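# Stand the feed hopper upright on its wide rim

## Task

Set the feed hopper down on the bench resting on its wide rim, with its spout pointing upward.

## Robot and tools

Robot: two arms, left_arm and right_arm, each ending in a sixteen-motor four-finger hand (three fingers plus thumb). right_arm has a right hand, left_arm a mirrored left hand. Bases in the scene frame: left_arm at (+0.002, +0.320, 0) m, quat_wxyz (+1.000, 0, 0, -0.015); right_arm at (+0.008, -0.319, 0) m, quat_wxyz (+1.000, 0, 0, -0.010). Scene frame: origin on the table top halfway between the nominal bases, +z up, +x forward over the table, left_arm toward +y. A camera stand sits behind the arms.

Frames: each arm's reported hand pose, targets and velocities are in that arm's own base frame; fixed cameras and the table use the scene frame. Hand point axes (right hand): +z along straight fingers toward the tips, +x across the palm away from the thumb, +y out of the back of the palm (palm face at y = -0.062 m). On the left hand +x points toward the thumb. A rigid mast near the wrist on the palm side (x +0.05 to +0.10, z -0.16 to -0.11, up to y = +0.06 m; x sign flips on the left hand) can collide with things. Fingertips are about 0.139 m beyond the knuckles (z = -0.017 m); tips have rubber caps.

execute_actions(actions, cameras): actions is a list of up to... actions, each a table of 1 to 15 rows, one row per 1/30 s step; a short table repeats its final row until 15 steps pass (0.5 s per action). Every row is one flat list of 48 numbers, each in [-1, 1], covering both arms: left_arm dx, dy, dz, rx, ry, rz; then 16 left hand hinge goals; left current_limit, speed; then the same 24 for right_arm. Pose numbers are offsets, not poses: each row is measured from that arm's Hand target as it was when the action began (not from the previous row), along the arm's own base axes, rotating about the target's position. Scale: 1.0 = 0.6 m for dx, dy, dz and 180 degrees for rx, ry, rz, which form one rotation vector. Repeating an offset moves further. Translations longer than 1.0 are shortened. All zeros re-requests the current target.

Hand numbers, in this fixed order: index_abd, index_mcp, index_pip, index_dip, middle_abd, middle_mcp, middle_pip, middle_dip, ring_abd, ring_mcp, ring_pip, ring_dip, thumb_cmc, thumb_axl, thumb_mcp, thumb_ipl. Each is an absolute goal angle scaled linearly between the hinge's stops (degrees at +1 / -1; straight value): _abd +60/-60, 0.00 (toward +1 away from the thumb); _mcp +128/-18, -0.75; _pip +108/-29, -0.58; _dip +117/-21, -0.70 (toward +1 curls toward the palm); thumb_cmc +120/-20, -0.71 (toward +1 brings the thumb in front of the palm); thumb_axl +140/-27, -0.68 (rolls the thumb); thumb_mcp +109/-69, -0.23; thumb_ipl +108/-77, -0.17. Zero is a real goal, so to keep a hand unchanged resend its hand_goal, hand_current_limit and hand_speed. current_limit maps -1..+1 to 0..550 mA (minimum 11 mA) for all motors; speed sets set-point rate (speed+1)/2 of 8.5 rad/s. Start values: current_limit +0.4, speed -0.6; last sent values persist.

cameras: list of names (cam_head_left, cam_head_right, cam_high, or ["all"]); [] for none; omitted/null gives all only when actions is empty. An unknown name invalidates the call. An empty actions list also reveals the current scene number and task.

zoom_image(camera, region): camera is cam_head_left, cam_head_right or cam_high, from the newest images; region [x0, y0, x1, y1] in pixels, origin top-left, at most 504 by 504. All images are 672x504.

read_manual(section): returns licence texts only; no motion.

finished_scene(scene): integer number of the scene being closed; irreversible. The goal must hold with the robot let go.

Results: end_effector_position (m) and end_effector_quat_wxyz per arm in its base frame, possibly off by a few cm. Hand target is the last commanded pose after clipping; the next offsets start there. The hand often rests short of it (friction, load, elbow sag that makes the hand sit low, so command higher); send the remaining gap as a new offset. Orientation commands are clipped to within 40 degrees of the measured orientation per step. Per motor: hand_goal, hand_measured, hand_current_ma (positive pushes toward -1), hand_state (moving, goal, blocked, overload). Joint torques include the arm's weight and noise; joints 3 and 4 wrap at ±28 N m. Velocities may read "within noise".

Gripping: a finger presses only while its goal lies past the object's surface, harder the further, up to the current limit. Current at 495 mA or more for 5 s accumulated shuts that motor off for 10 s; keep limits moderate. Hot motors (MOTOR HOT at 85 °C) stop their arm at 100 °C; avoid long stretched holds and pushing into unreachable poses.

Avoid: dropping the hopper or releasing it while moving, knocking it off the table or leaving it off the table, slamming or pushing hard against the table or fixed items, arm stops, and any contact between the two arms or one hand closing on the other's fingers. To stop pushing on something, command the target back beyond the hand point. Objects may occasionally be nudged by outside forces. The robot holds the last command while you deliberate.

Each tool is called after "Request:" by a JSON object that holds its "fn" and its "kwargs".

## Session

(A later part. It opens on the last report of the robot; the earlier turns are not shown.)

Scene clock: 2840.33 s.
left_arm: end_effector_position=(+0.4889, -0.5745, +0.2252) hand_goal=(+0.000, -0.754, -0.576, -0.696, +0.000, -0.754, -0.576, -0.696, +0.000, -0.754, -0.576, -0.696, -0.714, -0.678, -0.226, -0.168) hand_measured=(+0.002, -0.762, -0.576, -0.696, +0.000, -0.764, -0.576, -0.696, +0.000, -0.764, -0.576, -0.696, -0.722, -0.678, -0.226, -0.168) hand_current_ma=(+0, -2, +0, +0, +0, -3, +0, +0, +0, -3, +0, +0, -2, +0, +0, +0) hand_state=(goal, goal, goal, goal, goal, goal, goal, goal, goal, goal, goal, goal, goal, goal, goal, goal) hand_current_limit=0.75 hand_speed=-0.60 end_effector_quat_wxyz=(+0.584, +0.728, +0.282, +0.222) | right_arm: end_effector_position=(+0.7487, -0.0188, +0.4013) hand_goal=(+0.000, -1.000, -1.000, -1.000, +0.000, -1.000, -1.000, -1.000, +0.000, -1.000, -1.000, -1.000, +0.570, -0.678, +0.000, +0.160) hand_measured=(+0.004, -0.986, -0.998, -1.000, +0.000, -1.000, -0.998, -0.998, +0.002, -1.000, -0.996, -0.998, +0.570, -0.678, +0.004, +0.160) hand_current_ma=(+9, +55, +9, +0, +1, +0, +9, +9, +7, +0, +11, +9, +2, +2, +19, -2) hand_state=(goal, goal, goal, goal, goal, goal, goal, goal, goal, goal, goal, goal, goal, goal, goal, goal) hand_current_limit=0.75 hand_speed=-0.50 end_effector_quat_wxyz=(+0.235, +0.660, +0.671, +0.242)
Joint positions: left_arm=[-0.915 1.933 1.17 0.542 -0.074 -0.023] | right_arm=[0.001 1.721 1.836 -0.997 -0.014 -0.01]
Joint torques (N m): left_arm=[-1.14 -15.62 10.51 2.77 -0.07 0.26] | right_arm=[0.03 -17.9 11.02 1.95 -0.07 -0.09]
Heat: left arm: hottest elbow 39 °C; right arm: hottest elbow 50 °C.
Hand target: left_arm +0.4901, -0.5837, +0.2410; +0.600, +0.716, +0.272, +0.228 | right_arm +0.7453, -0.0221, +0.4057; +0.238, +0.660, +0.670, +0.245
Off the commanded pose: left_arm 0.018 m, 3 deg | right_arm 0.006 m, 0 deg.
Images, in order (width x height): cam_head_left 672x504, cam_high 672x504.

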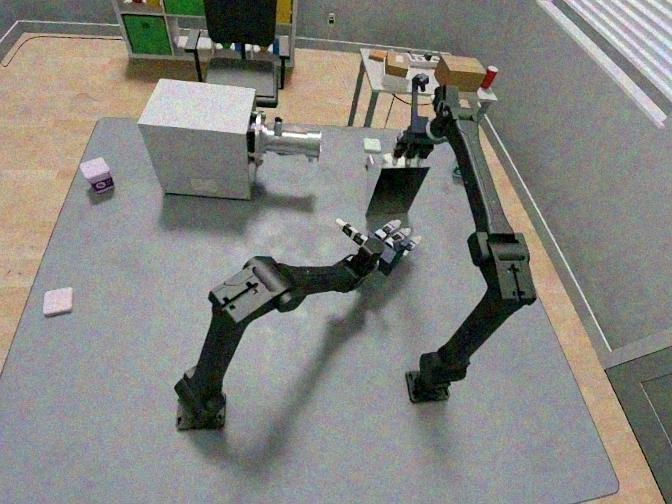

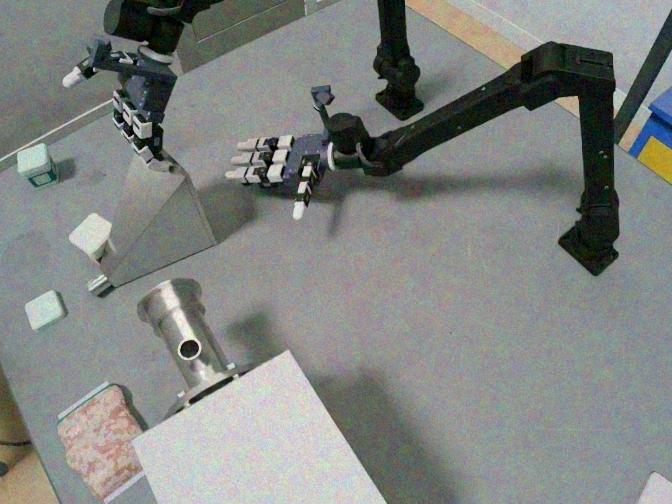

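Request:
{"fn": "execute_actions", "kwargs": {"actions": [[[0,0,0,0,0,0,0,-0.754,-0.576,-0.696,0,-0.754,-0.576,-0.696,0,-0.754,-0.576,-0.696,-0.714,-0.678,-0.226,-0.168,0.75,-0.6,-0.04,0,-0.02,0,0,0,0,-1,-1,-1,0,-1,-1,-1,0,-1,-1,-1,0.571,-0.678,0,0.16,0.75,-0.5]],[[0,0,0,0,0,0,0,-0.754,-0.576,-0.696,0,-0.754,-0.576,-0.696,0,-0.754,-0.576,-0.696,-0.714,-0.678,-0.226,-0.168,0.75,-0.6,-0.04,0,-0.01,0,0,0,0,-1,-1,-1,0,-1,-1,-1,0,-1,-1,-1,0.571,-0.678,0,0.16,0.75,-0.5]]], "cameras": ["cam_head_left","cam_high"]}}

Request:
{"fn": "zoom_image", "kwargs": {"camera": "cam_high", "region": [30, 20, 330, 320]}}

Scene clock: 2867.23 s.
left_arm: end_effector_position=(+0.4889, -0.5745, +0.2252) hand_goal=(+0.000, -0.754, -0.576, -0.696, +0.000, -0.754, -0.576, -0.696, +0.000, -0.754, -0.576, -0.696, -0.714, -0.678, -0.226, -0.168) hand_measured=(+0.002, -0.762, -0.576, -0.696, +0.000, -0.764, -0.576, -0.696, +0.000, -0.764, -0.576, -0.696, -0.722, -0.678, -0.226, -0.168) hand_current_ma=(+0, -2, +0, +0, +0, -3, +0, +0, +0, -3, +0, +0, -2, +0, +0, +0) hand_state=(goal, goal, goal, goal, goal, goal, goal, goal, goal, goal, goal, goal, goal, goal, goal, goal) hand_current_limit=0.75 hand_speed=-0.60 end_effector_quat_wxyz=(+0.584, +0.728, +0.282, +0.222) | right_arm: end_effector_position=(+0.7040, -0.0193, +0.4075) hand_goal=(+0.000, -1.000, -1.000, -1.000, +0.000, -1.000, -1.000, -1.000, +0.000, -1.000, -1.000, -1.000, +0.570, -0.678, +0.000, +0.160) hand_measured=(+0.000, -0.948, -0.976, -0.990, -0.002, -0.966, -0.982, -0.992, +0.000, -0.982, -0.992, -0.998, +0.570, -0.678, +0.004, +0.160) hand_current_ma=(-2, +235, +96, +40, -8, +150, +67, +29, +0, +72, +33, +10, +2, +2, +19, -2) hand_state=(goal, blocked, blocked, goal, goal, blocked, goal, goal, goal, goal, goal, goal, goal, goal, goal, goal) hand_current_limit=0.75 hand_speed=-0.50 end_effector_quat_wxyz=(+0.254, +0.652, +0.665, +0.260)
Joint positions: left_arm=[-0.915 1.933 1.17 0.542 -0.074 -0.023] | right_arm=[0 1.577 1.638 -0.888 -0.015 -0.014]
Joint torques (N m): left_arm=[-1.14 -15.56 10.52 2.77 -0.07 0.26] | right_arm=[0.03 -14.92 9.59 0.91 -0.02 -0.09]
Motor temperatures (°C): left_arm=[25 31 40 28 26 26] | right_arm=[25 32 45 28 26 29]
Heat: left arm: hottest elbow 40 °C; right arm: hottest elbow 45 °C.
Hand target: left_arm +0.4901, -0.5837, +0.2410; +0.600, +0.716, +0.272, +0.228 | right_arm +0.6973, -0.0222, +0.3877; +0.238, +0.660, +0.670, +0.245
Off the commanded pose: left_arm 0.018 m, 3 deg | right_arm 0.021 m, 3 deg.
Images, in order (width x height): cam_head_left 672x504, cam_high 672x504.

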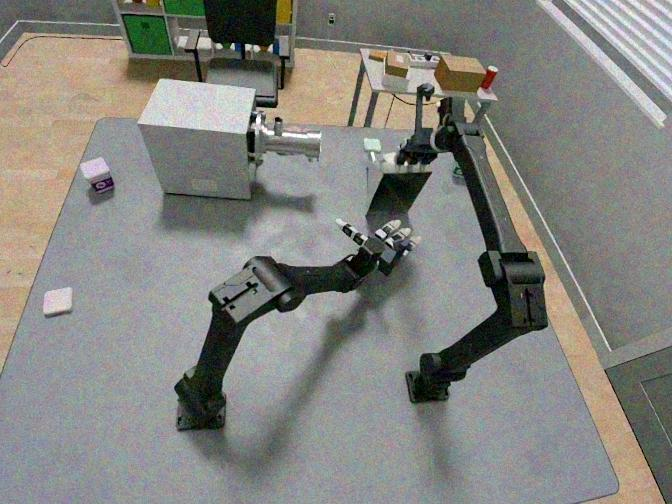

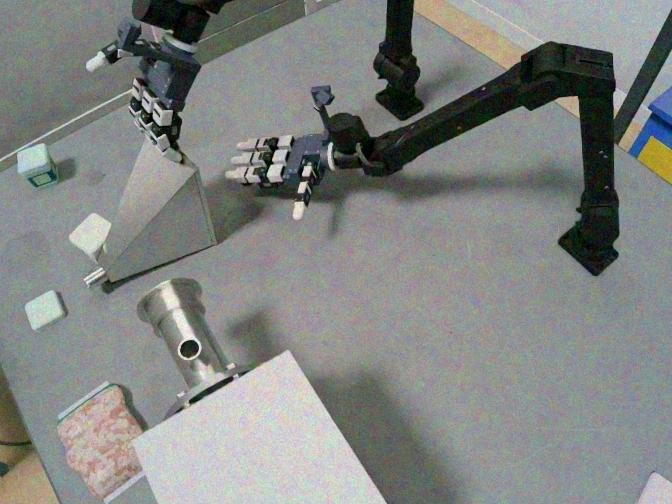

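Scaled by 1.680 from the camera's 672x504 image, which has a finer 960x720 frame.

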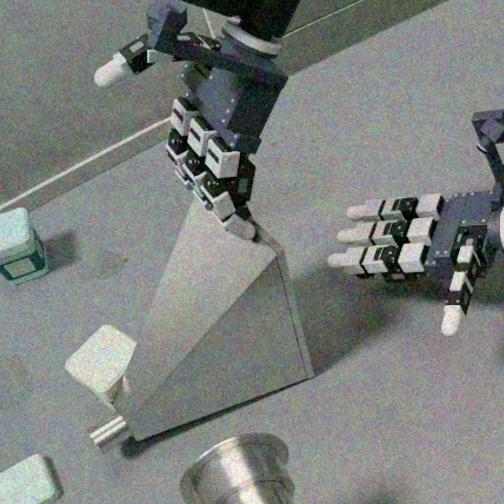

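Request:
{"fn": "execute_actions", "kwargs": {"actions": [[[0,0,0,0,0,0,0,-0.754,-0.576,-0.696,0,-0.754,-0.576,-0.696,0,-0.754,-0.576,-0.696,-0.714,-0.678,-0.226,-0.168,0.75,-0.6,-0.04,0,-0.01,0,0,0,0,-1,-1,-1,0,-1,-1,-1,0,-1,-1,-1,0.571,-0.678,0,0.16,0.75,-0.5]],[[0,0,0,0,0,0,0,-0.754,-0.576,-0.696,0,-0.754,-0.576,-0.696,0,-0.754,-0.576,-0.696,-0.714,-0.678,-0.226,-0.168,0.75,-0.6,-0.035,0,-0.015,0,0,0,0,-1,-1,-1,0,-1,-1,-1,0,-1,-1,-1,0.571,-0.678,0,0.16,0.75,-0.5]]], "cameras": ["cam_head_left","cam_high"]}}

Request:
{"fn": "zoom_image", "kwargs": {"camera": "cam_high", "region": [30, 20, 330, 320]}}

Scene clock: 2890.03 s.
left_arm: end_effector_position=(+0.4889, -0.5745, +0.2252) hand_goal=(+0.000, -0.754, -0.576, -0.696, +0.000, -0.754, -0.576, -0.696, +0.000, -0.754, -0.576, -0.696, -0.714, -0.678, -0.226, -0.168) hand_measured=(+0.002, -0.762, -0.576, -0.696, +0.000, -0.764, -0.576, -0.696, +0.000, -0.764, -0.576, -0.696, -0.722, -0.678, -0.226, -0.168) hand_current_ma=(+0, -2, +0, +0, +0, -3, +0, +0, +0, -3, +0, +0, -2, +0, +0, +0) hand_state=(goal, goal, goal, goal, goal, goal, goal, goal, goal, goal, goal, goal, goal, goal, goal, goal) hand_current_limit=0.75 hand_speed=-0.60 end_effector_quat_wxyz=(+0.584, +0.728, +0.282, +0.222) | right_arm: end_effector_position=(+0.6557, -0.0226, +0.3997) hand_goal=(+0.000, -1.000, -1.000, -1.000, +0.000, -1.000, -1.000, -1.000, +0.000, -1.000, -1.000, -1.000, +0.570, -0.678, +0.000, +0.160) hand_measured=(-0.006, -0.956, -0.980, -0.992, -0.008, -0.972, -0.988, -0.996, -0.006, -0.988, -0.996, -0.998, +0.570, -0.678, +0.004, +0.160) hand_current_ma=(-15, +199, +75, +31, -24, +123, +47, +17, -21, +51, +15, +5, +2, +2, +19, -2) hand_state=(goal, blocked, goal, goal, goal, blocked, goal, goal, goal, goal, goal, goal, goal, goal, goal, goal) hand_current_limit=0.75 hand_speed=-0.50 end_effector_quat_wxyz=(+0.258, +0.652, +0.664, +0.261)
Joint positions: left_arm=[-0.915 1.933 1.17 0.542 -0.074 -0.023] | right_arm=[-0.005 1.447 1.467 -0.84 -0.014 -0.017]
Joint torques (N m): left_arm=[-1.14 -15.56 10.52 2.78 -0.07 0.26] | right_arm=[0.38 -11.99 9.51 1.06 -0.09 -0.07]
Heat: left arm: hottest elbow 40 °C; right arm: hottest elbow 44 °C.
Hand target: left_arm +0.4901, -0.5837, +0.2410; +0.600, +0.716, +0.272, +0.228 | right_arm +0.6524, -0.0221, +0.3726; +0.238, +0.660, +0.670, +0.245
Off the commanded pose: left_arm 0.018 m, 3 deg | right_arm 0.027 m, 3 deg.
Images, in order (width x height): cam_head_left 672x504, cam_high 672x504.

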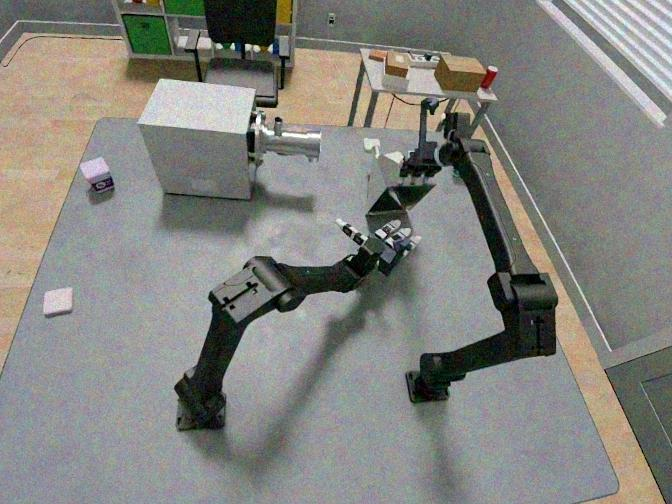

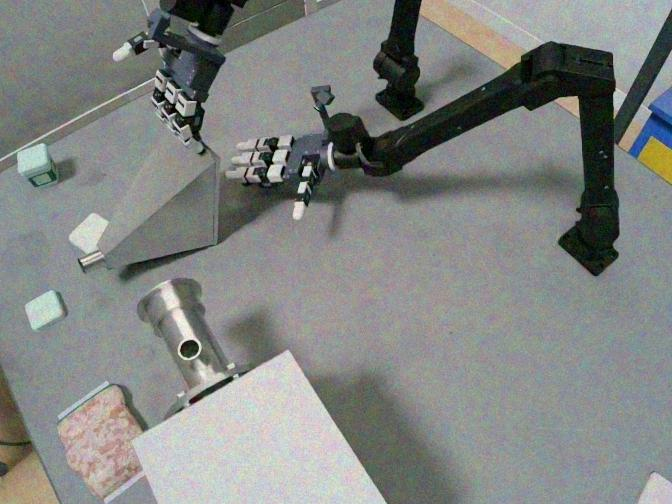

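Scaled by 1.680 from the camera's 672x504 image, which has a finer 960x720 frame.

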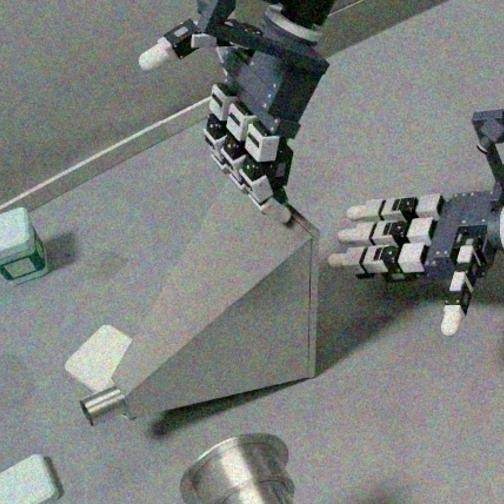

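Request:
{"fn": "execute_actions", "kwargs": {"actions": [[[0,0,0,0,0,0,0,-0.754,-0.576,-0.696,0,-0.754,-0.576,-0.696,0,-0.754,-0.576,-0.696,-0.714,-0.678,-0.226,-0.168,0.75,-0.6,-0.033,0,-0.016,0,0,0,0,-1,-1,-1,0,-1,-1,-1,0,-1,-1,-1,0.571,-0.678,0,0.16,0.75,-0.5]],[[0,0,0,0,0,0,0,-0.754,-0.576,-0.696,0,-0.754,-0.576,-0.696,0,-0.754,-0.576,-0.696,-0.714,-0.678,-0.226,-0.168,0.75,-0.6,-0.02,0,-0.01,0,0,0,0,-1,-1,-1,0,-1,-1,-1,0,-1,-1,-1,0.571,-0.678,0,0.16,0.75,-0.5]]], "cameras": ["cam_head_left","cam_high"]}}

Request:
{"fn": "zoom_image", "kwargs": {"camera": "cam_high", "region": [30, 20, 330, 320]}}

Scene clock: 2929.50 s.
left_arm: end_effector_position=(+0.4889, -0.5745, +0.2252) hand_goal=(+0.000, -0.754, -0.576, -0.696, +0.000, -0.754, -0.576, -0.696, +0.000, -0.754, -0.576, -0.696, -0.714, -0.678, -0.226, -0.168) hand_measured=(+0.002, -0.762, -0.576, -0.696, +0.000, -0.764, -0.576, -0.696, +0.000, -0.764, -0.576, -0.696, -0.722, -0.678, -0.226, -0.168) hand_current_ma=(+0, -2, +0, +0, +0, -3, +0, +0, +0, -3, +0, +0, -2, +0, +0, +0) hand_state=(goal, goal, goal, goal, goal, goal, goal, goal, goal, goal, goal, goal, goal, goal, goal, goal) hand_current_limit=0.75 hand_speed=-0.60 end_effector_quat_wxyz=(+0.584, +0.728, +0.282, +0.222) | right_arm: end_effector_position=(+0.6209, -0.0226, +0.3780) hand_goal=(+0.000, -1.000, -1.000, -1.000, +0.000, -1.000, -1.000, -1.000, +0.000, -1.000, -1.000, -1.000, +0.570, -0.678, +0.000, +0.160) hand_measured=(-0.010, -1.000, -1.000, -1.000, -0.004, -1.000, -1.000, -1.000, -0.004, -1.000, -0.998, -1.000, +0.570, -0.678, +0.004, +0.160) hand_current_ma=(-33, +0, +0, +0, -12, +0, +0, +0, -9, +2, +5, +0, +2, +2, +19, -2) hand_state=(goal, goal, goal, goal, goal, goal, goal, goal, goal, goal, goal, goal, goal, goal, goal, goal) hand_current_limit=0.75 hand_speed=-0.50 end_effector_quat_wxyz=(+0.253, +0.653, +0.667, +0.254)
Joint positions: left_arm=[-0.915 1.933 1.17 0.542 -0.074 -0.023] | right_arm=[-0.006 1.362 1.335 -0.81 -0.013 -0.023]
Joint torques (N m): left_arm=[-1.2 -15.56 10.51 2.77 -0.07 0.26] | right_arm=[0.56 -10.4 10.18 1.76 -0.12 -0.01]
Heat: left arm: hottest elbow 40 °C; right arm: hottest elbow 41 °C.
Hand target: left_arm +0.4901, -0.5837, +0.2410; +0.600, +0.716, +0.272, +0.228 | right_arm +0.6206, -0.0220, +0.3570; +0.238, +0.659, +0.670, +0.245
Off the commanded pose: left_arm 0.018 m, 3 deg | right_arm 0.021 m, 2 deg.
Images, in order (width x height): cam_head_left 672x504, cam_high 672x504.

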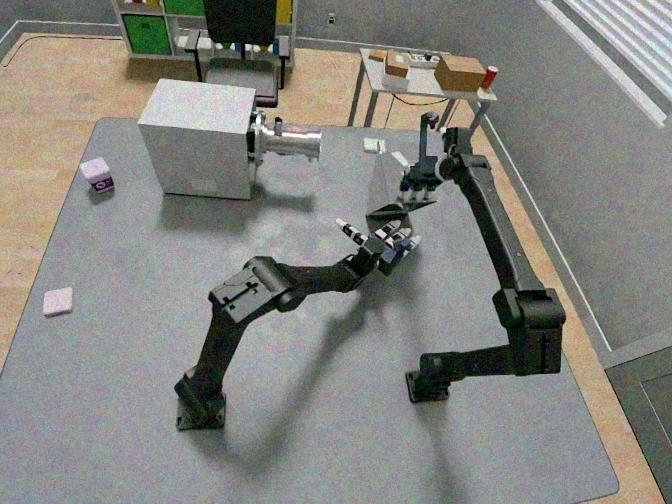

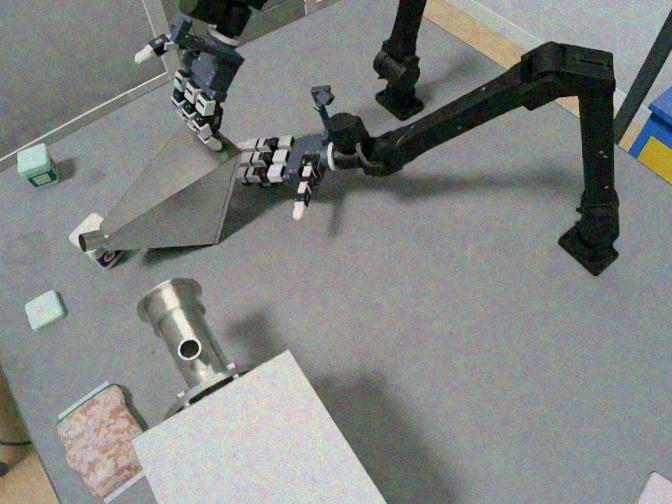

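Scaled by 1.680 from the camera's 672x504 image, which has a finer 960x720 frame.

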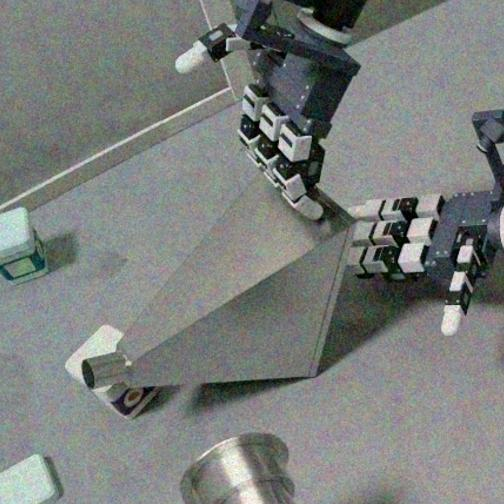

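Request:
{"fn": "execute_actions", "kwargs": {"actions": [[[0,0,0,0,0,0,0,-0.754,-0.576,-0.696,0,-0.754,-0.576,-0.696,0,-0.754,-0.576,-0.696,-0.714,-0.678,-0.226,-0.168,0.75,-0.6,-0.025,0,-0.018,0,0,0,0,-1,-1,-1,0,-1,-1,-1,0,-1,-1,-1,0.571,-0.678,0,0.16,0.75,-0.5]]], "cameras": ["cam_head_left","cam_high"]}}

Request:
{"fn": "zoom_image", "kwargs": {"camera": "cam_high", "region": [30, 20, 330, 320]}}

Scene clock: 2943.27 s.
left_arm: end_effector_position=(+0.4889, -0.5745, +0.2252) hand_goal=(+0.000, -0.754, -0.576, -0.696, +0.000, -0.754, -0.576, -0.696, +0.000, -0.754, -0.576, -0.696, -0.714, -0.678, -0.226, -0.168) hand_measured=(+0.002, -0.762, -0.576, -0.696, +0.000, -0.764, -0.576, -0.696, +0.000, -0.764, -0.576, -0.696, -0.722, -0.678, -0.226, -0.168) hand_current_ma=(+0, -2, +0, +0, +0, -3, +0, +0, +0, -3, +0, +0, -2, +0, +0, +0) hand_state=(goal, goal, goal, goal, goal, goal, goal, goal, goal, goal, goal, goal, goal, goal, goal, goal) hand_current_limit=0.75 hand_speed=-0.60 end_effector_quat_wxyz=(+0.584, +0.728, +0.282, +0.222) | right_arm: end_effector_position=(+0.6022, -0.0221, +0.3526) hand_goal=(+0.000, -1.000, -1.000, -1.000, +0.000, -1.000, -1.000, -1.000, +0.000, -1.000, -1.000, -1.000, +0.570, -0.678, +0.000, +0.160) hand_measured=(-0.004, -1.000, -1.000, -1.000, -0.004, -1.000, -1.000, -1.000, -0.004, -1.000, -1.000, -1.000, +0.570, -0.678, +0.004, +0.160) hand_current_ma=(-9, +0, +0, +0, -11, +0, +0, +0, -9, +0, +0, +0, +2, +2, +19, -2) hand_state=(goal, goal, goal, goal, goal, goal, goal, goal, goal, goal, goal, goal, goal, goal, goal, goal) hand_current_limit=0.75 hand_speed=-0.50 end_effector_quat_wxyz=(+0.242, +0.657, +0.671, +0.245)
Joint positions: left_arm=[-0.915 1.933 1.17 0.542 -0.074 -0.023] | right_arm=[-0.006 1.326 1.253 -0.794 -0.015 -0.021]
Joint torques (N m): left_arm=[-1.14 -15.56 10.51 2.77 -0.07 0.26] | right_arm=[0.44 -9.64 11.74 2.07 -0.06 -0.03]
Heat: left arm: hottest elbow 40 °C; right arm: hottest elbow 41 °C.
Hand target: left_arm +0.4901, -0.5837, +0.2410; +0.600, +0.716, +0.272, +0.228 | right_arm +0.6056, -0.0220, +0.3462; +0.238, +0.659, +0.670, +0.245
Off the commanded pose: left_arm 0.018 m, 3 deg | right_arm 0.007 m, 1 deg.
Images, in order (width x height): cam_head_left 672x504, cam_high 672x504.

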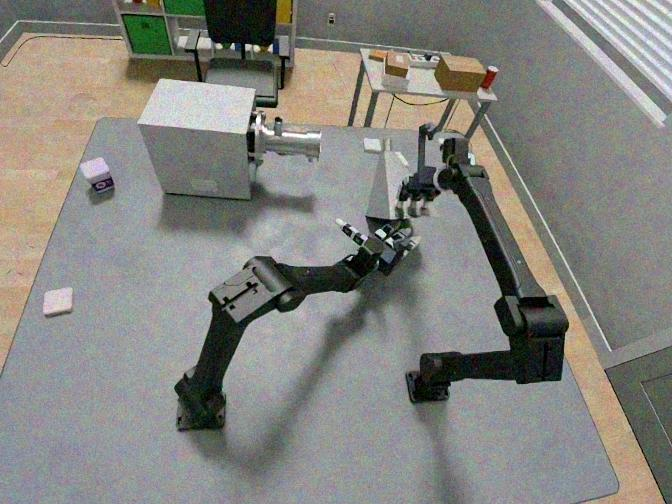

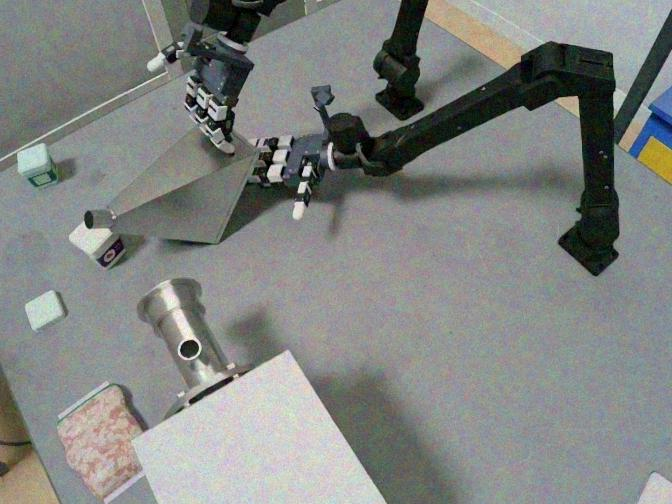

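Scaled by 1.680 from the camera's 672x504 image, which has a finer 960x720 frame.

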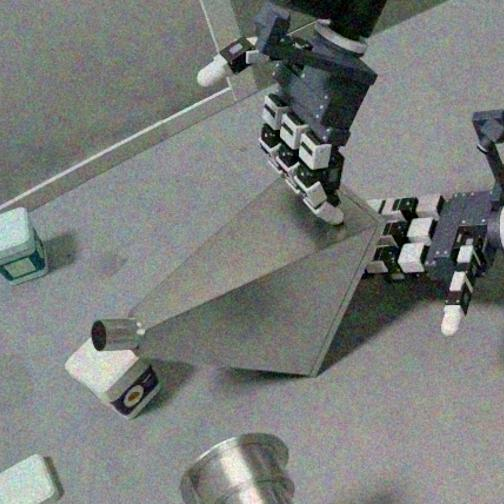

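Request:
{"fn": "execute_actions", "kwargs": {"actions": [[[0,0,0,0,0,0,0,-0.754,-0.576,-0.696,0,-0.754,-0.576,-0.696,0,-0.754,-0.576,-0.696,-0.714,-0.678,-0.226,-0.168,0.75,-0.6,-0.022,0,-0.03,0,0,0,0,-1,-1,-1,0,-1,-1,-1,0,-1,-1,-1,0.571,-0.678,0,0.16,0.75,-0.5]]], "cameras": ["cam_head_left","cam_high"]}}

Request:
{"fn": "zoom_image", "kwargs": {"camera": "cam_high", "region": [30, 20, 330, 320]}}

Scene clock: 2952.73 s.
left_arm: end_effector_position=(+0.4855, -0.5783, +0.2202) hand_goal=(+0.000, -0.754, -0.576, -0.696, +0.000, -0.754, -0.576, -0.696, +0.000, -0.754, -0.576, -0.696, -0.714, -0.678, -0.226, -0.168) hand_measured=(+0.002, -0.774, -0.576, -0.696, +0.000, -0.764, -0.576, -0.696, +0.000, -0.764, -0.576, -0.696, -0.722, -0.678, -0.226, -0.168) hand_current_ma=(+0, -10, +0, +0, +0, -3, +0, +0, +0, -3, +0, +0, -2, +0, +0, +0) hand_state=(goal, goal, goal, goal, goal, goal, goal, goal, goal, goal, goal, goal, goal, goal, goal, goal) hand_current_limit=0.75 hand_speed=-0.60 end_effector_quat_wxyz=(+0.583, +0.731, +0.279, +0.218) | right_arm: end_effector_position=(+0.5877, -0.0218, +0.3268) hand_goal=(+0.000, -1.000, -1.000, -1.000, +0.000, -1.000, -1.000, -1.000, +0.000, -1.000, -1.000, -1.000, +0.570, -0.678, +0.000, +0.160) hand_measured=(-0.002, -1.000, -1.000, -1.000, -0.004, -1.000, -1.000, -1.000, +0.000, -1.000, -1.000, -1.000, +0.570, -0.678, +0.004, +0.160) hand_current_ma=(-9, +0, +0, +0, -10, +0, +0, +0, +1, +0, +0, +0, +2, +2, +19, -2) hand_state=(goal, goal, goal, goal, goal, goal, goal, goal, goal, goal, goal, goal, goal, goal, goal, goal) hand_current_limit=0.75 hand_speed=-0.50 end_effector_quat_wxyz=(+0.235, +0.659, +0.673, +0.240)
Joint positions: left_arm=[-0.921 1.939 1.17 0.542 -0.071 -0.024] | right_arm=[-0.006 1.3 1.172 -0.757 -0.018 -0.02]
Joint torques (N m): left_arm=[-0.67 -16.15 10.43 2.65 -0.18 0.27] | right_arm=[0.67 -9.64 12.12 2.62 0.02 0]
Heat: left arm: hottest elbow 40 °C; right arm: hottest elbow 41 °C.
Hand target: left_arm +0.4900, -0.5836, +0.2413; +0.601, +0.716, +0.272, +0.229 | right_arm +0.5924, -0.0220, +0.3282; +0.238, +0.659, +0.670, +0.245
Off the commanded pose: left_arm 0.022 m, 3 deg | right_arm 0.005 m, 1 deg.
Images, in order (width x height): cam_head_left 672x504, cam_high 672x504.

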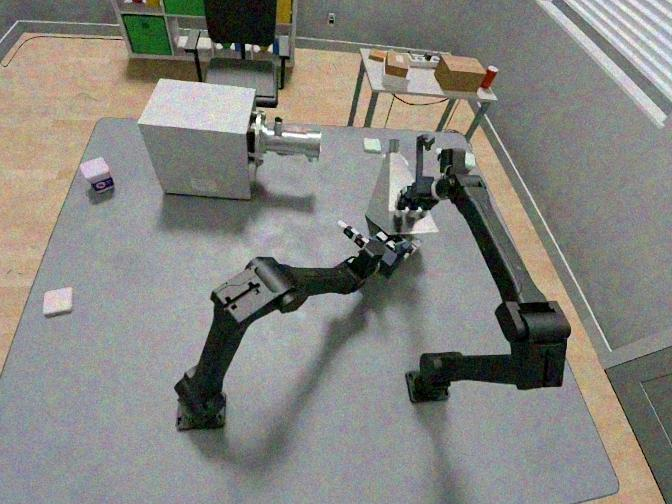

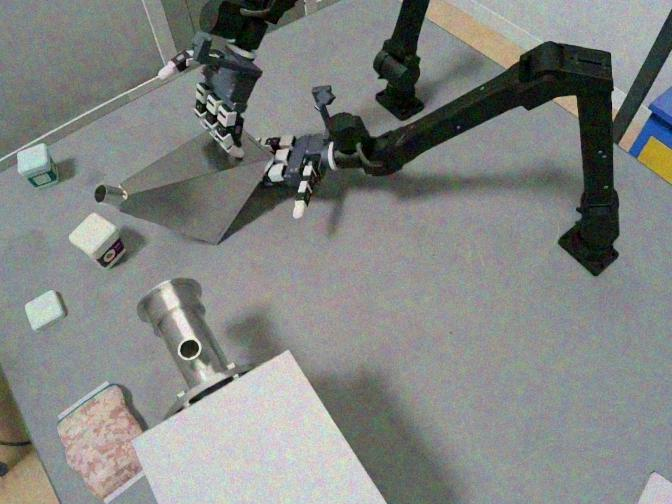

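Scaled by 1.680 from the camera's 672x504 image, which has a finer 960x720 frame.

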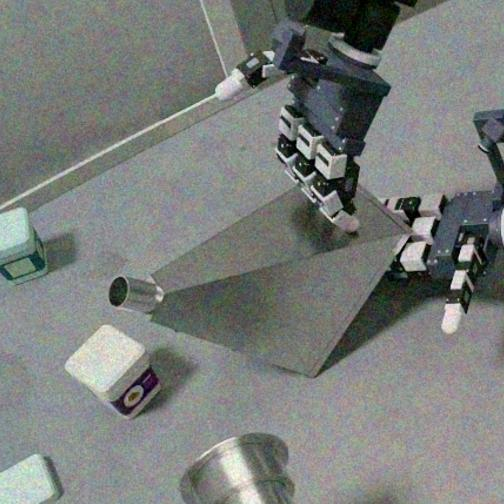

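Request:
{"fn": "execute_actions", "kwargs": {"actions": [[[0,0,0,0,0,0,0,-0.754,-0.576,-0.696,0,-0.754,-0.576,-0.696,0,-0.754,-0.576,-0.696,-0.714,-0.678,-0.226,-0.168,0.75,-0.6,0.01,0,0.05,0,0,0,0,-1,-1,-1,0,-1,-1,-1,0,-1,-1,-1,0.571,-0.678,0,0.16,0.75,-0.5]]], "cameras": ["cam_head_left","cam_high"]}}

Request:
{"fn": "zoom_image", "kwargs": {"camera": "cam_high", "region": [30, 20, 330, 320]}}

Request:
{"fn": "zoom_image", "kwargs": {"camera": "cam_head_left", "region": [330, 130, 480, 280]}}

Scene clock: 2965.00 s.
left_arm: end_effector_position=(+0.4855, -0.5783, +0.2200) hand_goal=(+0.000, -0.754, -0.576, -0.696, +0.000, -0.754, -0.576, -0.696, +0.000, -0.754, -0.576, -0.696, -0.714, -0.678, -0.226, -0.168) hand_measured=(+0.002, -0.774, -0.576, -0.696, +0.000, -0.764, -0.576, -0.696, +0.000, -0.764, -0.576, -0.696, -0.722, -0.678, -0.226, -0.168) hand_current_ma=(+0, -10, +0, +0, +0, -3, +0, +0, +0, -3, +0, +0, -2, +0, +0, +0) hand_state=(goal, goal, goal, goal, goal, goal, goal, goal, goal, goal, goal, goal, goal, goal, goal, goal) hand_current_limit=0.75 hand_speed=-0.60 end_effector_quat_wxyz=(+0.583, +0.731, +0.279, +0.218) | right_arm: end_effector_position=(+0.5843, -0.0218, +0.3276) hand_goal=(+0.000, -1.000, -1.000, -1.000, +0.000, -1.000, -1.000, -1.000, +0.000, -1.000, -1.000, -1.000, +0.570, -0.678, +0.000, +0.160) hand_measured=(-0.002, -1.000, -1.000, -1.000, -0.004, -1.000, -1.000, -1.000, +0.000, -1.000, -1.000, -1.000, +0.570, -0.678, +0.004, +0.160) hand_current_ma=(-9, +0, +0, +0, -10, +0, +0, +0, +1, +2, +0, +0, +2, +2, +19, -2) hand_state=(goal, goal, goal, goal, goal, goal, goal, goal, goal, goal, goal, goal, goal, goal, goal, goal) hand_current_limit=0.75 hand_speed=-0.50 end_effector_quat_wxyz=(+0.223, +0.663, +0.677, +0.229)
Joint positions: left_arm=[-0.921 1.94 1.17 0.542 -0.071 -0.024] | right_arm=[-0.006 1.301 1.195 -0.813 -0.018 -0.02]
Joint torques (N m): left_arm=[-0.67 -16.15 10.45 2.71 -0.17 0.27] | right_arm=[0.56 -9.29 17.37 1.52 0.06 -0.06]
Heat: left arm: hottest elbow 40 °C; right arm: hottest elbow 42 °C.
Hand target: left_arm +0.4901, -0.5836, +0.2411; +0.600, +0.716, +0.272, +0.229 | right_arm +0.5984, -0.0220, +0.3581; +0.238, +0.659, +0.670, +0.245
Off the commanded pose: left_arm 0.022 m, 3 deg | right_arm 0.034 m, 3 deg.
Images, in order (width x height): cam_head_left 672x504, cam_high 672x504.

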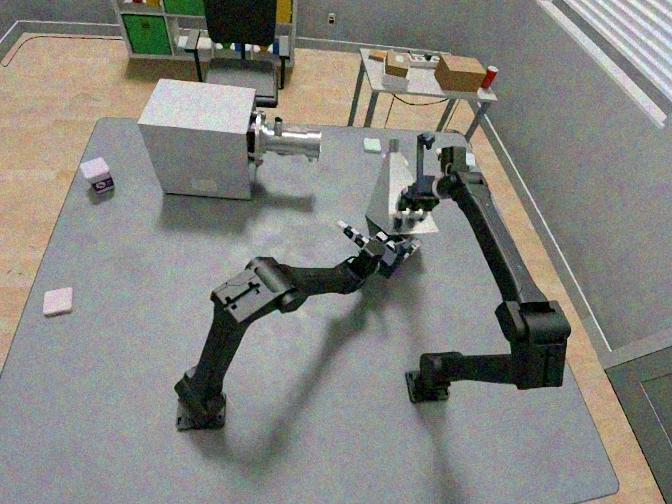

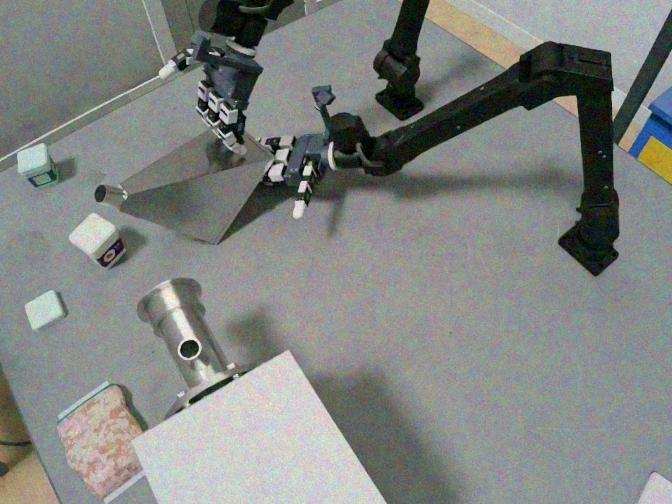

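Scaled by 1.680 from the camera's 672x504 image, which has a finer 960x720 frame.

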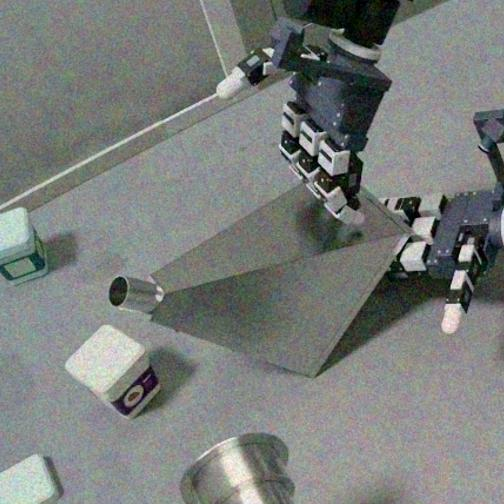

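Scaled by 3.360 from the camera's 672x504 image, which has a finer 960x720 frame.

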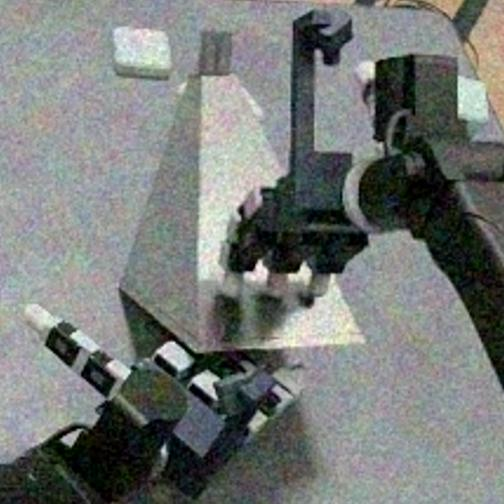

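Request:
{"fn": "execute_actions", "kwargs": {"actions": [[[-0.018,0,-0.024,0,0,0,0,-0.754,-0.576,-0.696,0,-0.754,-0.576,-0.696,0,-0.754,-0.576,-0.696,-0.714,-0.678,-0.226,-0.168,0.75,-0.6,0.0,0,0.0,0,0,0,0,-1,-1,-1,0,-1,-1,-1,0,-1,-1,-1,0.571,-0.678,0,0.16,0.75,-0.5]],[[-0.018,0,-0.024,0,0,0,0,-0.754,-0.576,-0.696,0,-0.754,-0.576,-0.696,0,-0.754,-0.576,-0.696,-0.714,-0.678,-0.226,-0.168,0.75,-0.6,0.0,0,0.0,0,0,0,0,-1,-1,-1,0,-1,-1,-1,0,-1,-1,-1,0.571,-0.678,0,0.16,0.75,-0.5]]], "cameras": ["cam_head_left","cam_high"]}}

Request:
{"fn": "zoom_image", "kwargs": {"camera": "cam_high", "region": [30, 20, 330, 320]}}

Request:
{"fn": "zoom_image", "kwargs": {"camera": "cam_head_left", "region": [330, 130, 480, 280]}}

Scene clock: 3014.27 s.
left_arm: end_effector_position=(+0.4653, -0.5827, +0.1887) hand_goal=(+0.000, -0.754, -0.576, -0.696, +0.000, -0.754, -0.576, -0.696, +0.000, -0.754, -0.576, -0.696, -0.714, -0.678, -0.226, -0.168) hand_measured=(+0.000, -0.774, -0.576, -0.696, +0.000, -0.764, -0.576, -0.696, +0.000, -0.764, -0.576, -0.696, -0.722, -0.678, -0.226, -0.168) hand_current_ma=(+0, -10, +0, +0, +0, -3, +0, +0, +0, -3, +0, +0, -2, +0, +0, +0) hand_state=(goal, goal, goal, goal, goal, goal, goal, goal, goal, goal, goal, goal, goal, goal, goal, goal) hand_current_limit=0.75 hand_speed=-0.60 end_effector_quat_wxyz=(+0.579, +0.735, +0.277, +0.218) | right_arm: end_effector_position=(+0.5843, -0.0218, +0.3276) hand_goal=(+0.000, -1.000, -1.000, -1.000, +0.000, -1.000, -1.000, -1.000, +0.000, -1.000, -1.000, -1.000, +0.570, -0.678, +0.000, +0.160) hand_measured=(-0.002, -1.000, -1.000, -1.000, -0.004, -1.000, -1.000, -1.000, +0.000, -1.000, -1.000, -1.000, +0.570, -0.678, +0.004, +0.160) hand_current_ma=(-9, +0, +0, +0, -10, +0, +0, +0, +1, +2, +0, +0, +2, +2, +19, -2) hand_state=(goal, goal, goal, goal, goal, goal, goal, goal, goal, goal, goal, goal, goal, goal, goal, goal) hand_current_limit=0.75 hand_speed=-0.50 end_effector_quat_wxyz=(+0.223, +0.663, +0.677, +0.229)
Joint positions: left_arm=[-0.952 1.98 1.131 0.612 -0.1 -0.024] | right_arm=[-0.006 1.301 1.195 -0.813 -0.018 -0.02]
Joint torques (N m): left_arm=[-0.62 -16.21 8.69 3.33 -0.23 0.21] | right_arm=[0.38 -8.94 17.39 1.57 0.04 -0.01]
Motor temperatures (°C): left_arm=[25 35 40 29 26 27] | right_arm=[25 30 51 28 26 29]
Heat: left arm: hottest elbow 40 °C; right arm: hottest elbow 51 °C.
Hand target: left_arm +0.4685, -0.5837, +0.2122; +0.600, +0.716, +0.272, +0.229 | right_arm +0.5984, -0.0220, +0.3582; +0.238, +0.659, +0.670, +0.245
Off the commanded pose: left_arm 0.024 m, 4 deg | right_arm 0.034 m, 3 deg.
Images, in order (width x height): cam_head_left 672x504, cam_high 672x504.

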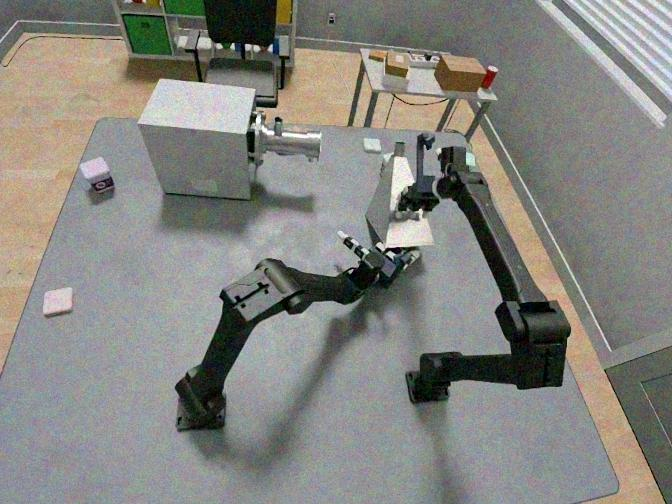

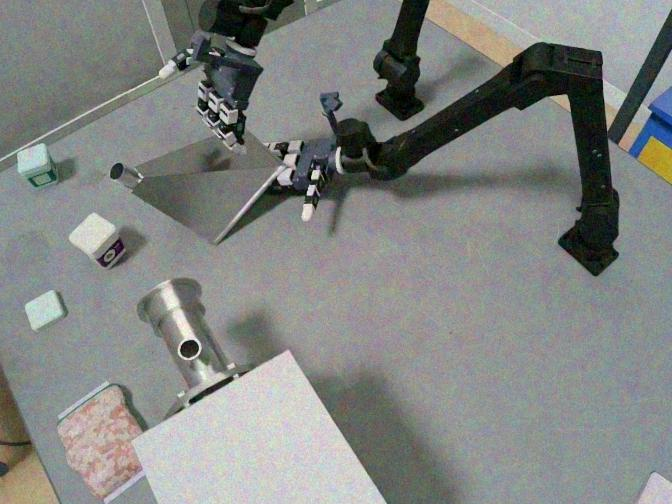

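Scaled by 1.680 from the camera's 672x504 image, which has a finer 960x720 frame.

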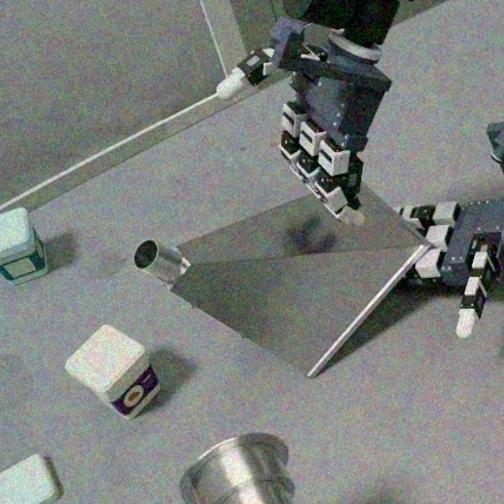

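Scaled by 3.360 from the camera's 672x504 image, which has a finer 960x720 frame.

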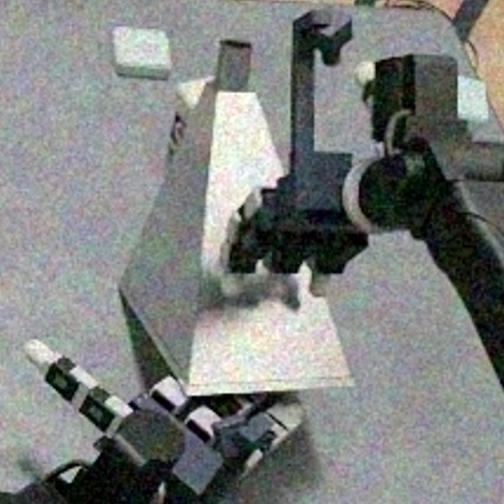

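Request:
{"fn": "execute_actions", "kwargs": {"actions": [[[0,0,0,0,0,0,0,-0.754,-0.576,-0.696,0,-0.754,-0.576,-0.696,0,-0.754,-0.576,-0.696,-0.714,-0.678,-0.226,-0.168,0.75,-0.6,0.0,0,0.1,0,0,0,0,-1,-1,-1,0,-1,-1,-1,0,-1,-1,-1,0.571,-0.678,0,0.16,0.4,-0.5]],[[0,0,0,0,0,0,0,-0.754,-0.576,-0.696,0,-0.754,-0.576,-0.696,0,-0.754,-0.576,-0.696,-0.714,-0.678,-0.226,-0.168,0.75,-0.6,-0.08,-0.03,0.15,0,0,0,0,-1,-1,-1,0,-1,-1,-1,0,-1,-1,-1,0.571,-0.678,0,0.16,0.4,-0.5]],[[-0.014,0,-0.026,0,0,0,0,-0.754,-0.576,-0.696,0,-0.754,-0.576,-0.696,0,-0.754,-0.576,-0.696,-0.714,-0.678,-0.226,-0.168,0.75,-0.6,-0.15,-0.05,0.0,0,0,0,0,-1,-1,-1,0,-1,-1,-1,0,-1,-1,-1,0.571,-0.678,0,0.16,0.4,-0.5]],[[-0.014,0,-0.026,0,0,0,0,-0.754,-0.576,-0.696,0,-0.754,-0.576,-0.696,0,-0.754,-0.576,-0.696,-0.714,-0.678,-0.226,-0.168,0.75,-0.6,0,0,0,0,0,0,0,-1,-1,-1,0,-1,-1,-1,0,-1,-1,-1,0.571,-0.678,0,0.16,0.4,-0.5]]], "cameras": ["cam_head_left","cam_high"]}}

Request:
{"fn": "zoom_image", "kwargs": {"camera": "cam_high", "region": [30, 20, 330, 320]}}

Request:
{"fn": "zoom_image", "kwargs": {"camera": "cam_head_left", "region": [330, 130, 480, 280]}}

Scene clock: 3048.90 s.
left_arm: end_effector_position=(+0.4555, -0.5772, +0.1540) hand_goal=(+0.000, -0.754, -0.576, -0.696, +0.000, -0.754, -0.576, -0.696, +0.000, -0.754, -0.576, -0.696, -0.714, -0.678, -0.226, -0.168) hand_measured=(+0.000, -0.776, -0.576, -0.696, +0.000, -0.764, -0.576, -0.696, +0.000, -0.764, -0.576, -0.696, -0.722, -0.678, -0.226, -0.168) hand_current_ma=(+0, -12, +0, +0, +0, -3, +0, +0, +0, -3, +0, +0, -2, +0, +0, +0) hand_state=(goal, blocked, goal, goal, goal, goal, goal, goal, goal, goal, goal, goal, goal, goal, goal, goal) hand_current_limit=0.75 hand_speed=-0.60 end_effector_quat_wxyz=(+0.573, +0.737, +0.283, +0.221) | right_arm: end_effector_position=(+0.4588, -0.0668, +0.5104) hand_goal=(+0.000, -1.000, -1.000, -1.000, +0.000, -1.000, -1.000, -1.000, +0.000, -1.000, -1.000, -1.000, +0.570, -0.678, +0.000, +0.160) hand_measured=(-0.002, -1.000, -1.000, -1.000, -0.002, -1.000, -1.000, -1.000, +0.000, -1.000, -1.000, -1.000, +0.570, -0.678, +0.004, +0.160) hand_current_ma=(-7, +0, +0, +0, -8, +0, +0, +0, +1, +1, +0, +0, +1, +2, +19, -2) hand_state=(goal, goal, goal, goal, goal, goal, goal, goal, goal, goal, goal, goal, goal, goal, goal, goal) hand_current_limit=0.40 hand_speed=-0.50 end_effector_quat_wxyz=(+0.240, +0.659, +0.669, +0.248)
Joint positions: left_arm=[-0.966 2.029 1.095 0.684 -0.126 -0.03] | right_arm=[-0.166 1.038 1.451 -1.287 -0.123 -0.137]
Joint torques (N m): left_arm=[-1.44 -16.91 8.09 3.7 -0.2 0.23] | right_arm=[-0.21 -4.54 11.32 1.7 -0.16 -0.2]
Heat: left arm: hottest elbow 39 °C; right arm: hottest elbow 52 °C.
Hand target: left_arm +0.4516, -0.5836, +0.1810; +0.600, +0.716, +0.272, +0.229 | right_arm +0.4604, -0.0701, +0.5083; +0.238, +0.659, +0.670, +0.245
Off the commanded pose: left_arm 0.028 m, 4 deg | right_arm 0.004 m, 0 deg.
Images, in order (width x height): cam_head_left 672x504, cam_high 672x504.

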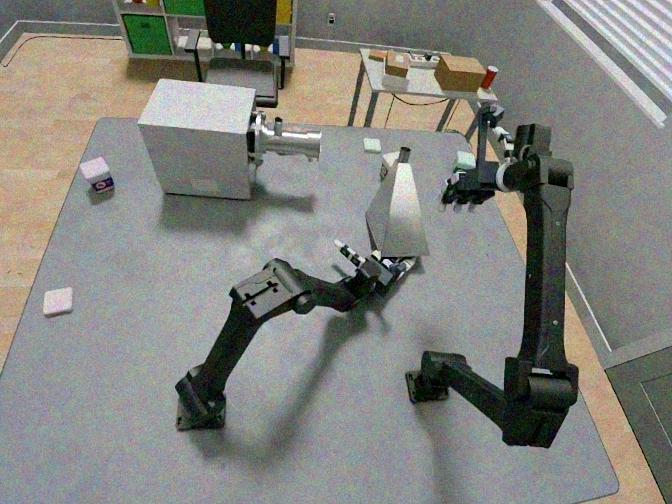

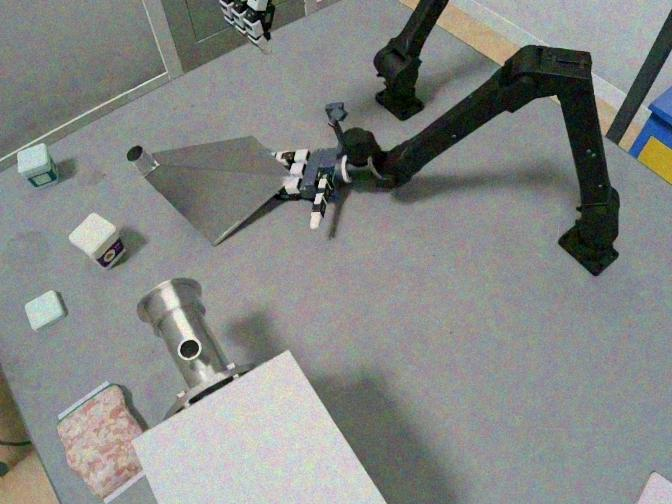

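Scaled by 1.680 from the camera's 672x504 image, which has a finer 960x720 frame.

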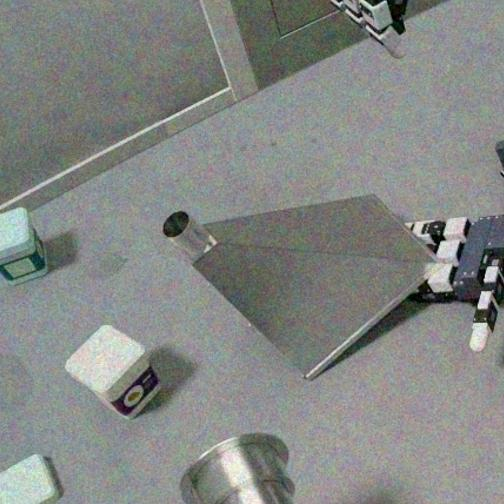

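Scaled by 3.360 from the camera's 672x504 image, which has a finer 960x720 frame.

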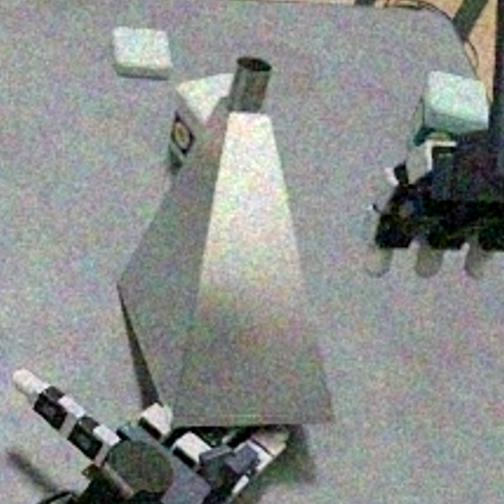

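Request:
{"fn": "execute_actions", "kwargs": {"actions": [[[0.003,-0.013,-0.022,0.0345,0.028,0,0,-0.754,-0.576,-0.696,0,-0.754,-0.576,-0.696,0,-0.754,-0.576,-0.696,-0.714,-0.678,-0.226,-0.168,0.75,-0.6,0.0,0,0.0,0,0,0,0,-1,-1,-1,0,-1,-1,-1,0,-1,-1,-1,0.571,-0.678,0,0.16,0.4,-0.5]],[[0.003,-0.013,-0.022,0.0345,0.028,0,0,-0.754,-0.576,-0.696,0,-0.754,-0.576,-0.696,0,-0.754,-0.576,-0.696,-0.714,-0.678,-0.226,-0.168,0.75,-0.6,0.0,0,0.0,0,0,0,0,-1,-1,-1,0,-1,-1,-1,0,-1,-1,-1,0.571,-0.678,0,0.16,0.4,-0.5]]], "cameras": ["cam_head_left","cam_high"]}}

Request:
{"fn": "zoom_image", "kwargs": {"camera": "cam_high", "region": [80, 20, 380, 320]}}

Request:
{"fn": "zoom_image", "kwargs": {"camera": "cam_head_left", "region": [330, 130, 480, 280]}}

Scene clock: 3074.00 s.
left_arm: end_effector_position=(+0.4582, -0.5872, +0.1511) hand_goal=(+0.000, -0.754, -0.576, -0.696, +0.000, -0.754, -0.576, -0.696, +0.000, -0.754, -0.576, -0.696, -0.714, -0.678, -0.226, -0.168) hand_measured=(+0.000, -0.742, -0.562, -0.692, +0.000, -0.736, -0.566, -0.694, +0.000, -0.732, -0.566, -0.696, -0.722, -0.678, -0.226, -0.168) hand_current_ma=(+0, +4, +5, +1, +0, +8, +3, +0, +0, +12, +2, +0, -2, +0, +0, +0) hand_state=(goal, goal, goal, goal, goal, goal, goal, goal, goal, blocked, goal, goal, goal, goal, goal, goal) hand_current_limit=0.75 hand_speed=-0.60 end_effector_quat_wxyz=(+0.496, +0.790, +0.303, +0.195) | right_arm: end_effector_position=(+0.4588, -0.0668, +0.5104) hand_goal=(+0.000, -1.000, -1.000, -1.000, +0.000, -1.000, -1.000, -1.000, +0.000, -1.000, -1.000, -1.000, +0.570, -0.678, +0.000, +0.160) hand_measured=(-0.002, -1.000, -1.000, -1.000, -0.002, -1.000, -1.000, -1.000, +0.000, -1.000, -1.000, -1.000, +0.570, -0.678, +0.004, +0.160) hand_current_ma=(-7, +0, +0, +0, -8, +0, +0, +0, +1, +1, +0, +0, +1, +2, +19, -2) hand_state=(goal, goal, goal, goal, goal, goal, goal, goal, goal, goal, goal, goal, goal, goal, goal, goal) hand_current_limit=0.40 hand_speed=-0.50 end_effector_quat_wxyz=(+0.240, +0.658, +0.669, +0.248)
Joint positions: left_arm=[-0.974 1.947 1.14 0.357 -0.131 -0.054] | right_arm=[-0.166 1.038 1.451 -1.287 -0.123 -0.137]
Joint torques (N m): left_arm=[-1.73 -15.62 9.85 0.79 -0.14 0.17] | right_arm=[0.03 -4.6 11.37 1.58 -0.16 -0.19]
Motor temperatures (°C): left_arm=[25 36 37 29 26 26] | right_arm=[25 30 46 28 26 29]
Heat: left arm: hottest elbow 37 °C; right arm: hottest elbow 46 °C.
Hand target: left_arm +0.4552, -0.5993, +0.1548; +0.493, +0.794, +0.297, +0.193 | right_arm +0.4605, -0.0700, +0.5083; +0.238, +0.659, +0.670, +0.245
Off the commanded pose: left_arm 0.013 m, 1 deg | right_arm 0.004 m, 0 deg.
Images, in order (width x height): cam_head_left 672x504, cam_high 672x504.

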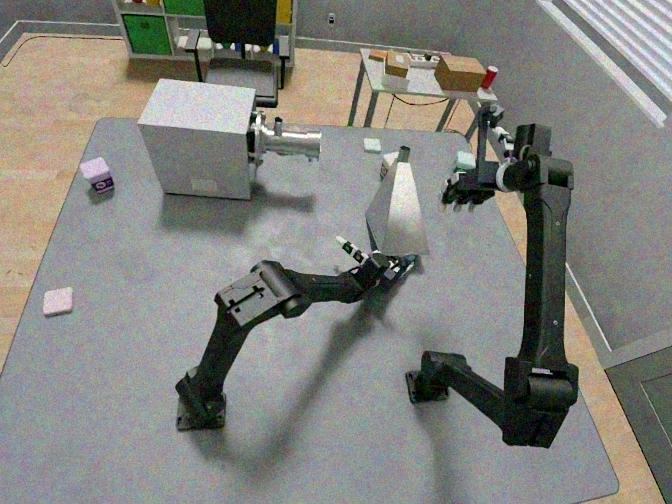

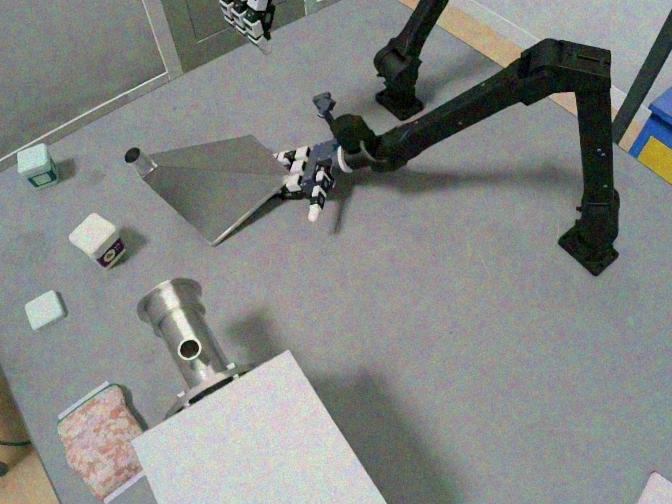

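Scaled by 1.680 from the camera's 672x504 image, which has a finer 960x720 frame.

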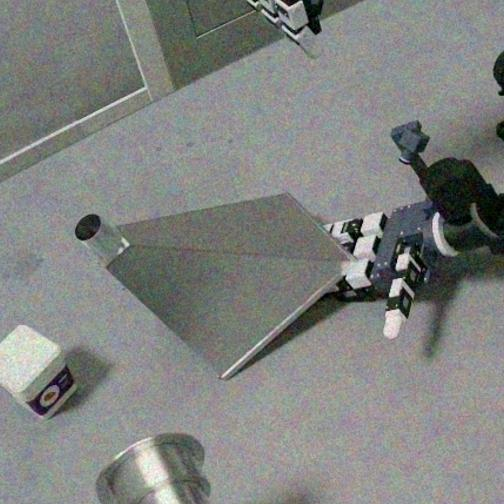

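Scaled by 3.360 from the camera's 672x504 image, which has a finer 960x720 frame.

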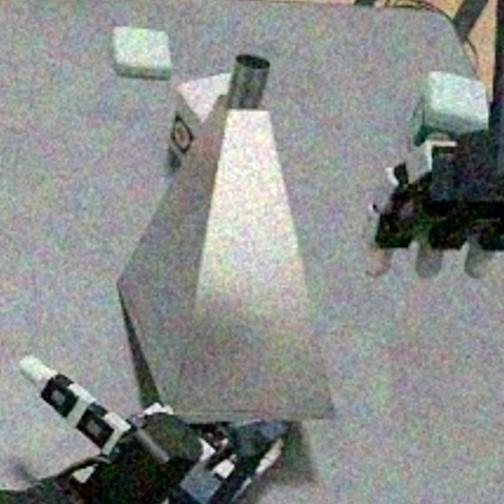

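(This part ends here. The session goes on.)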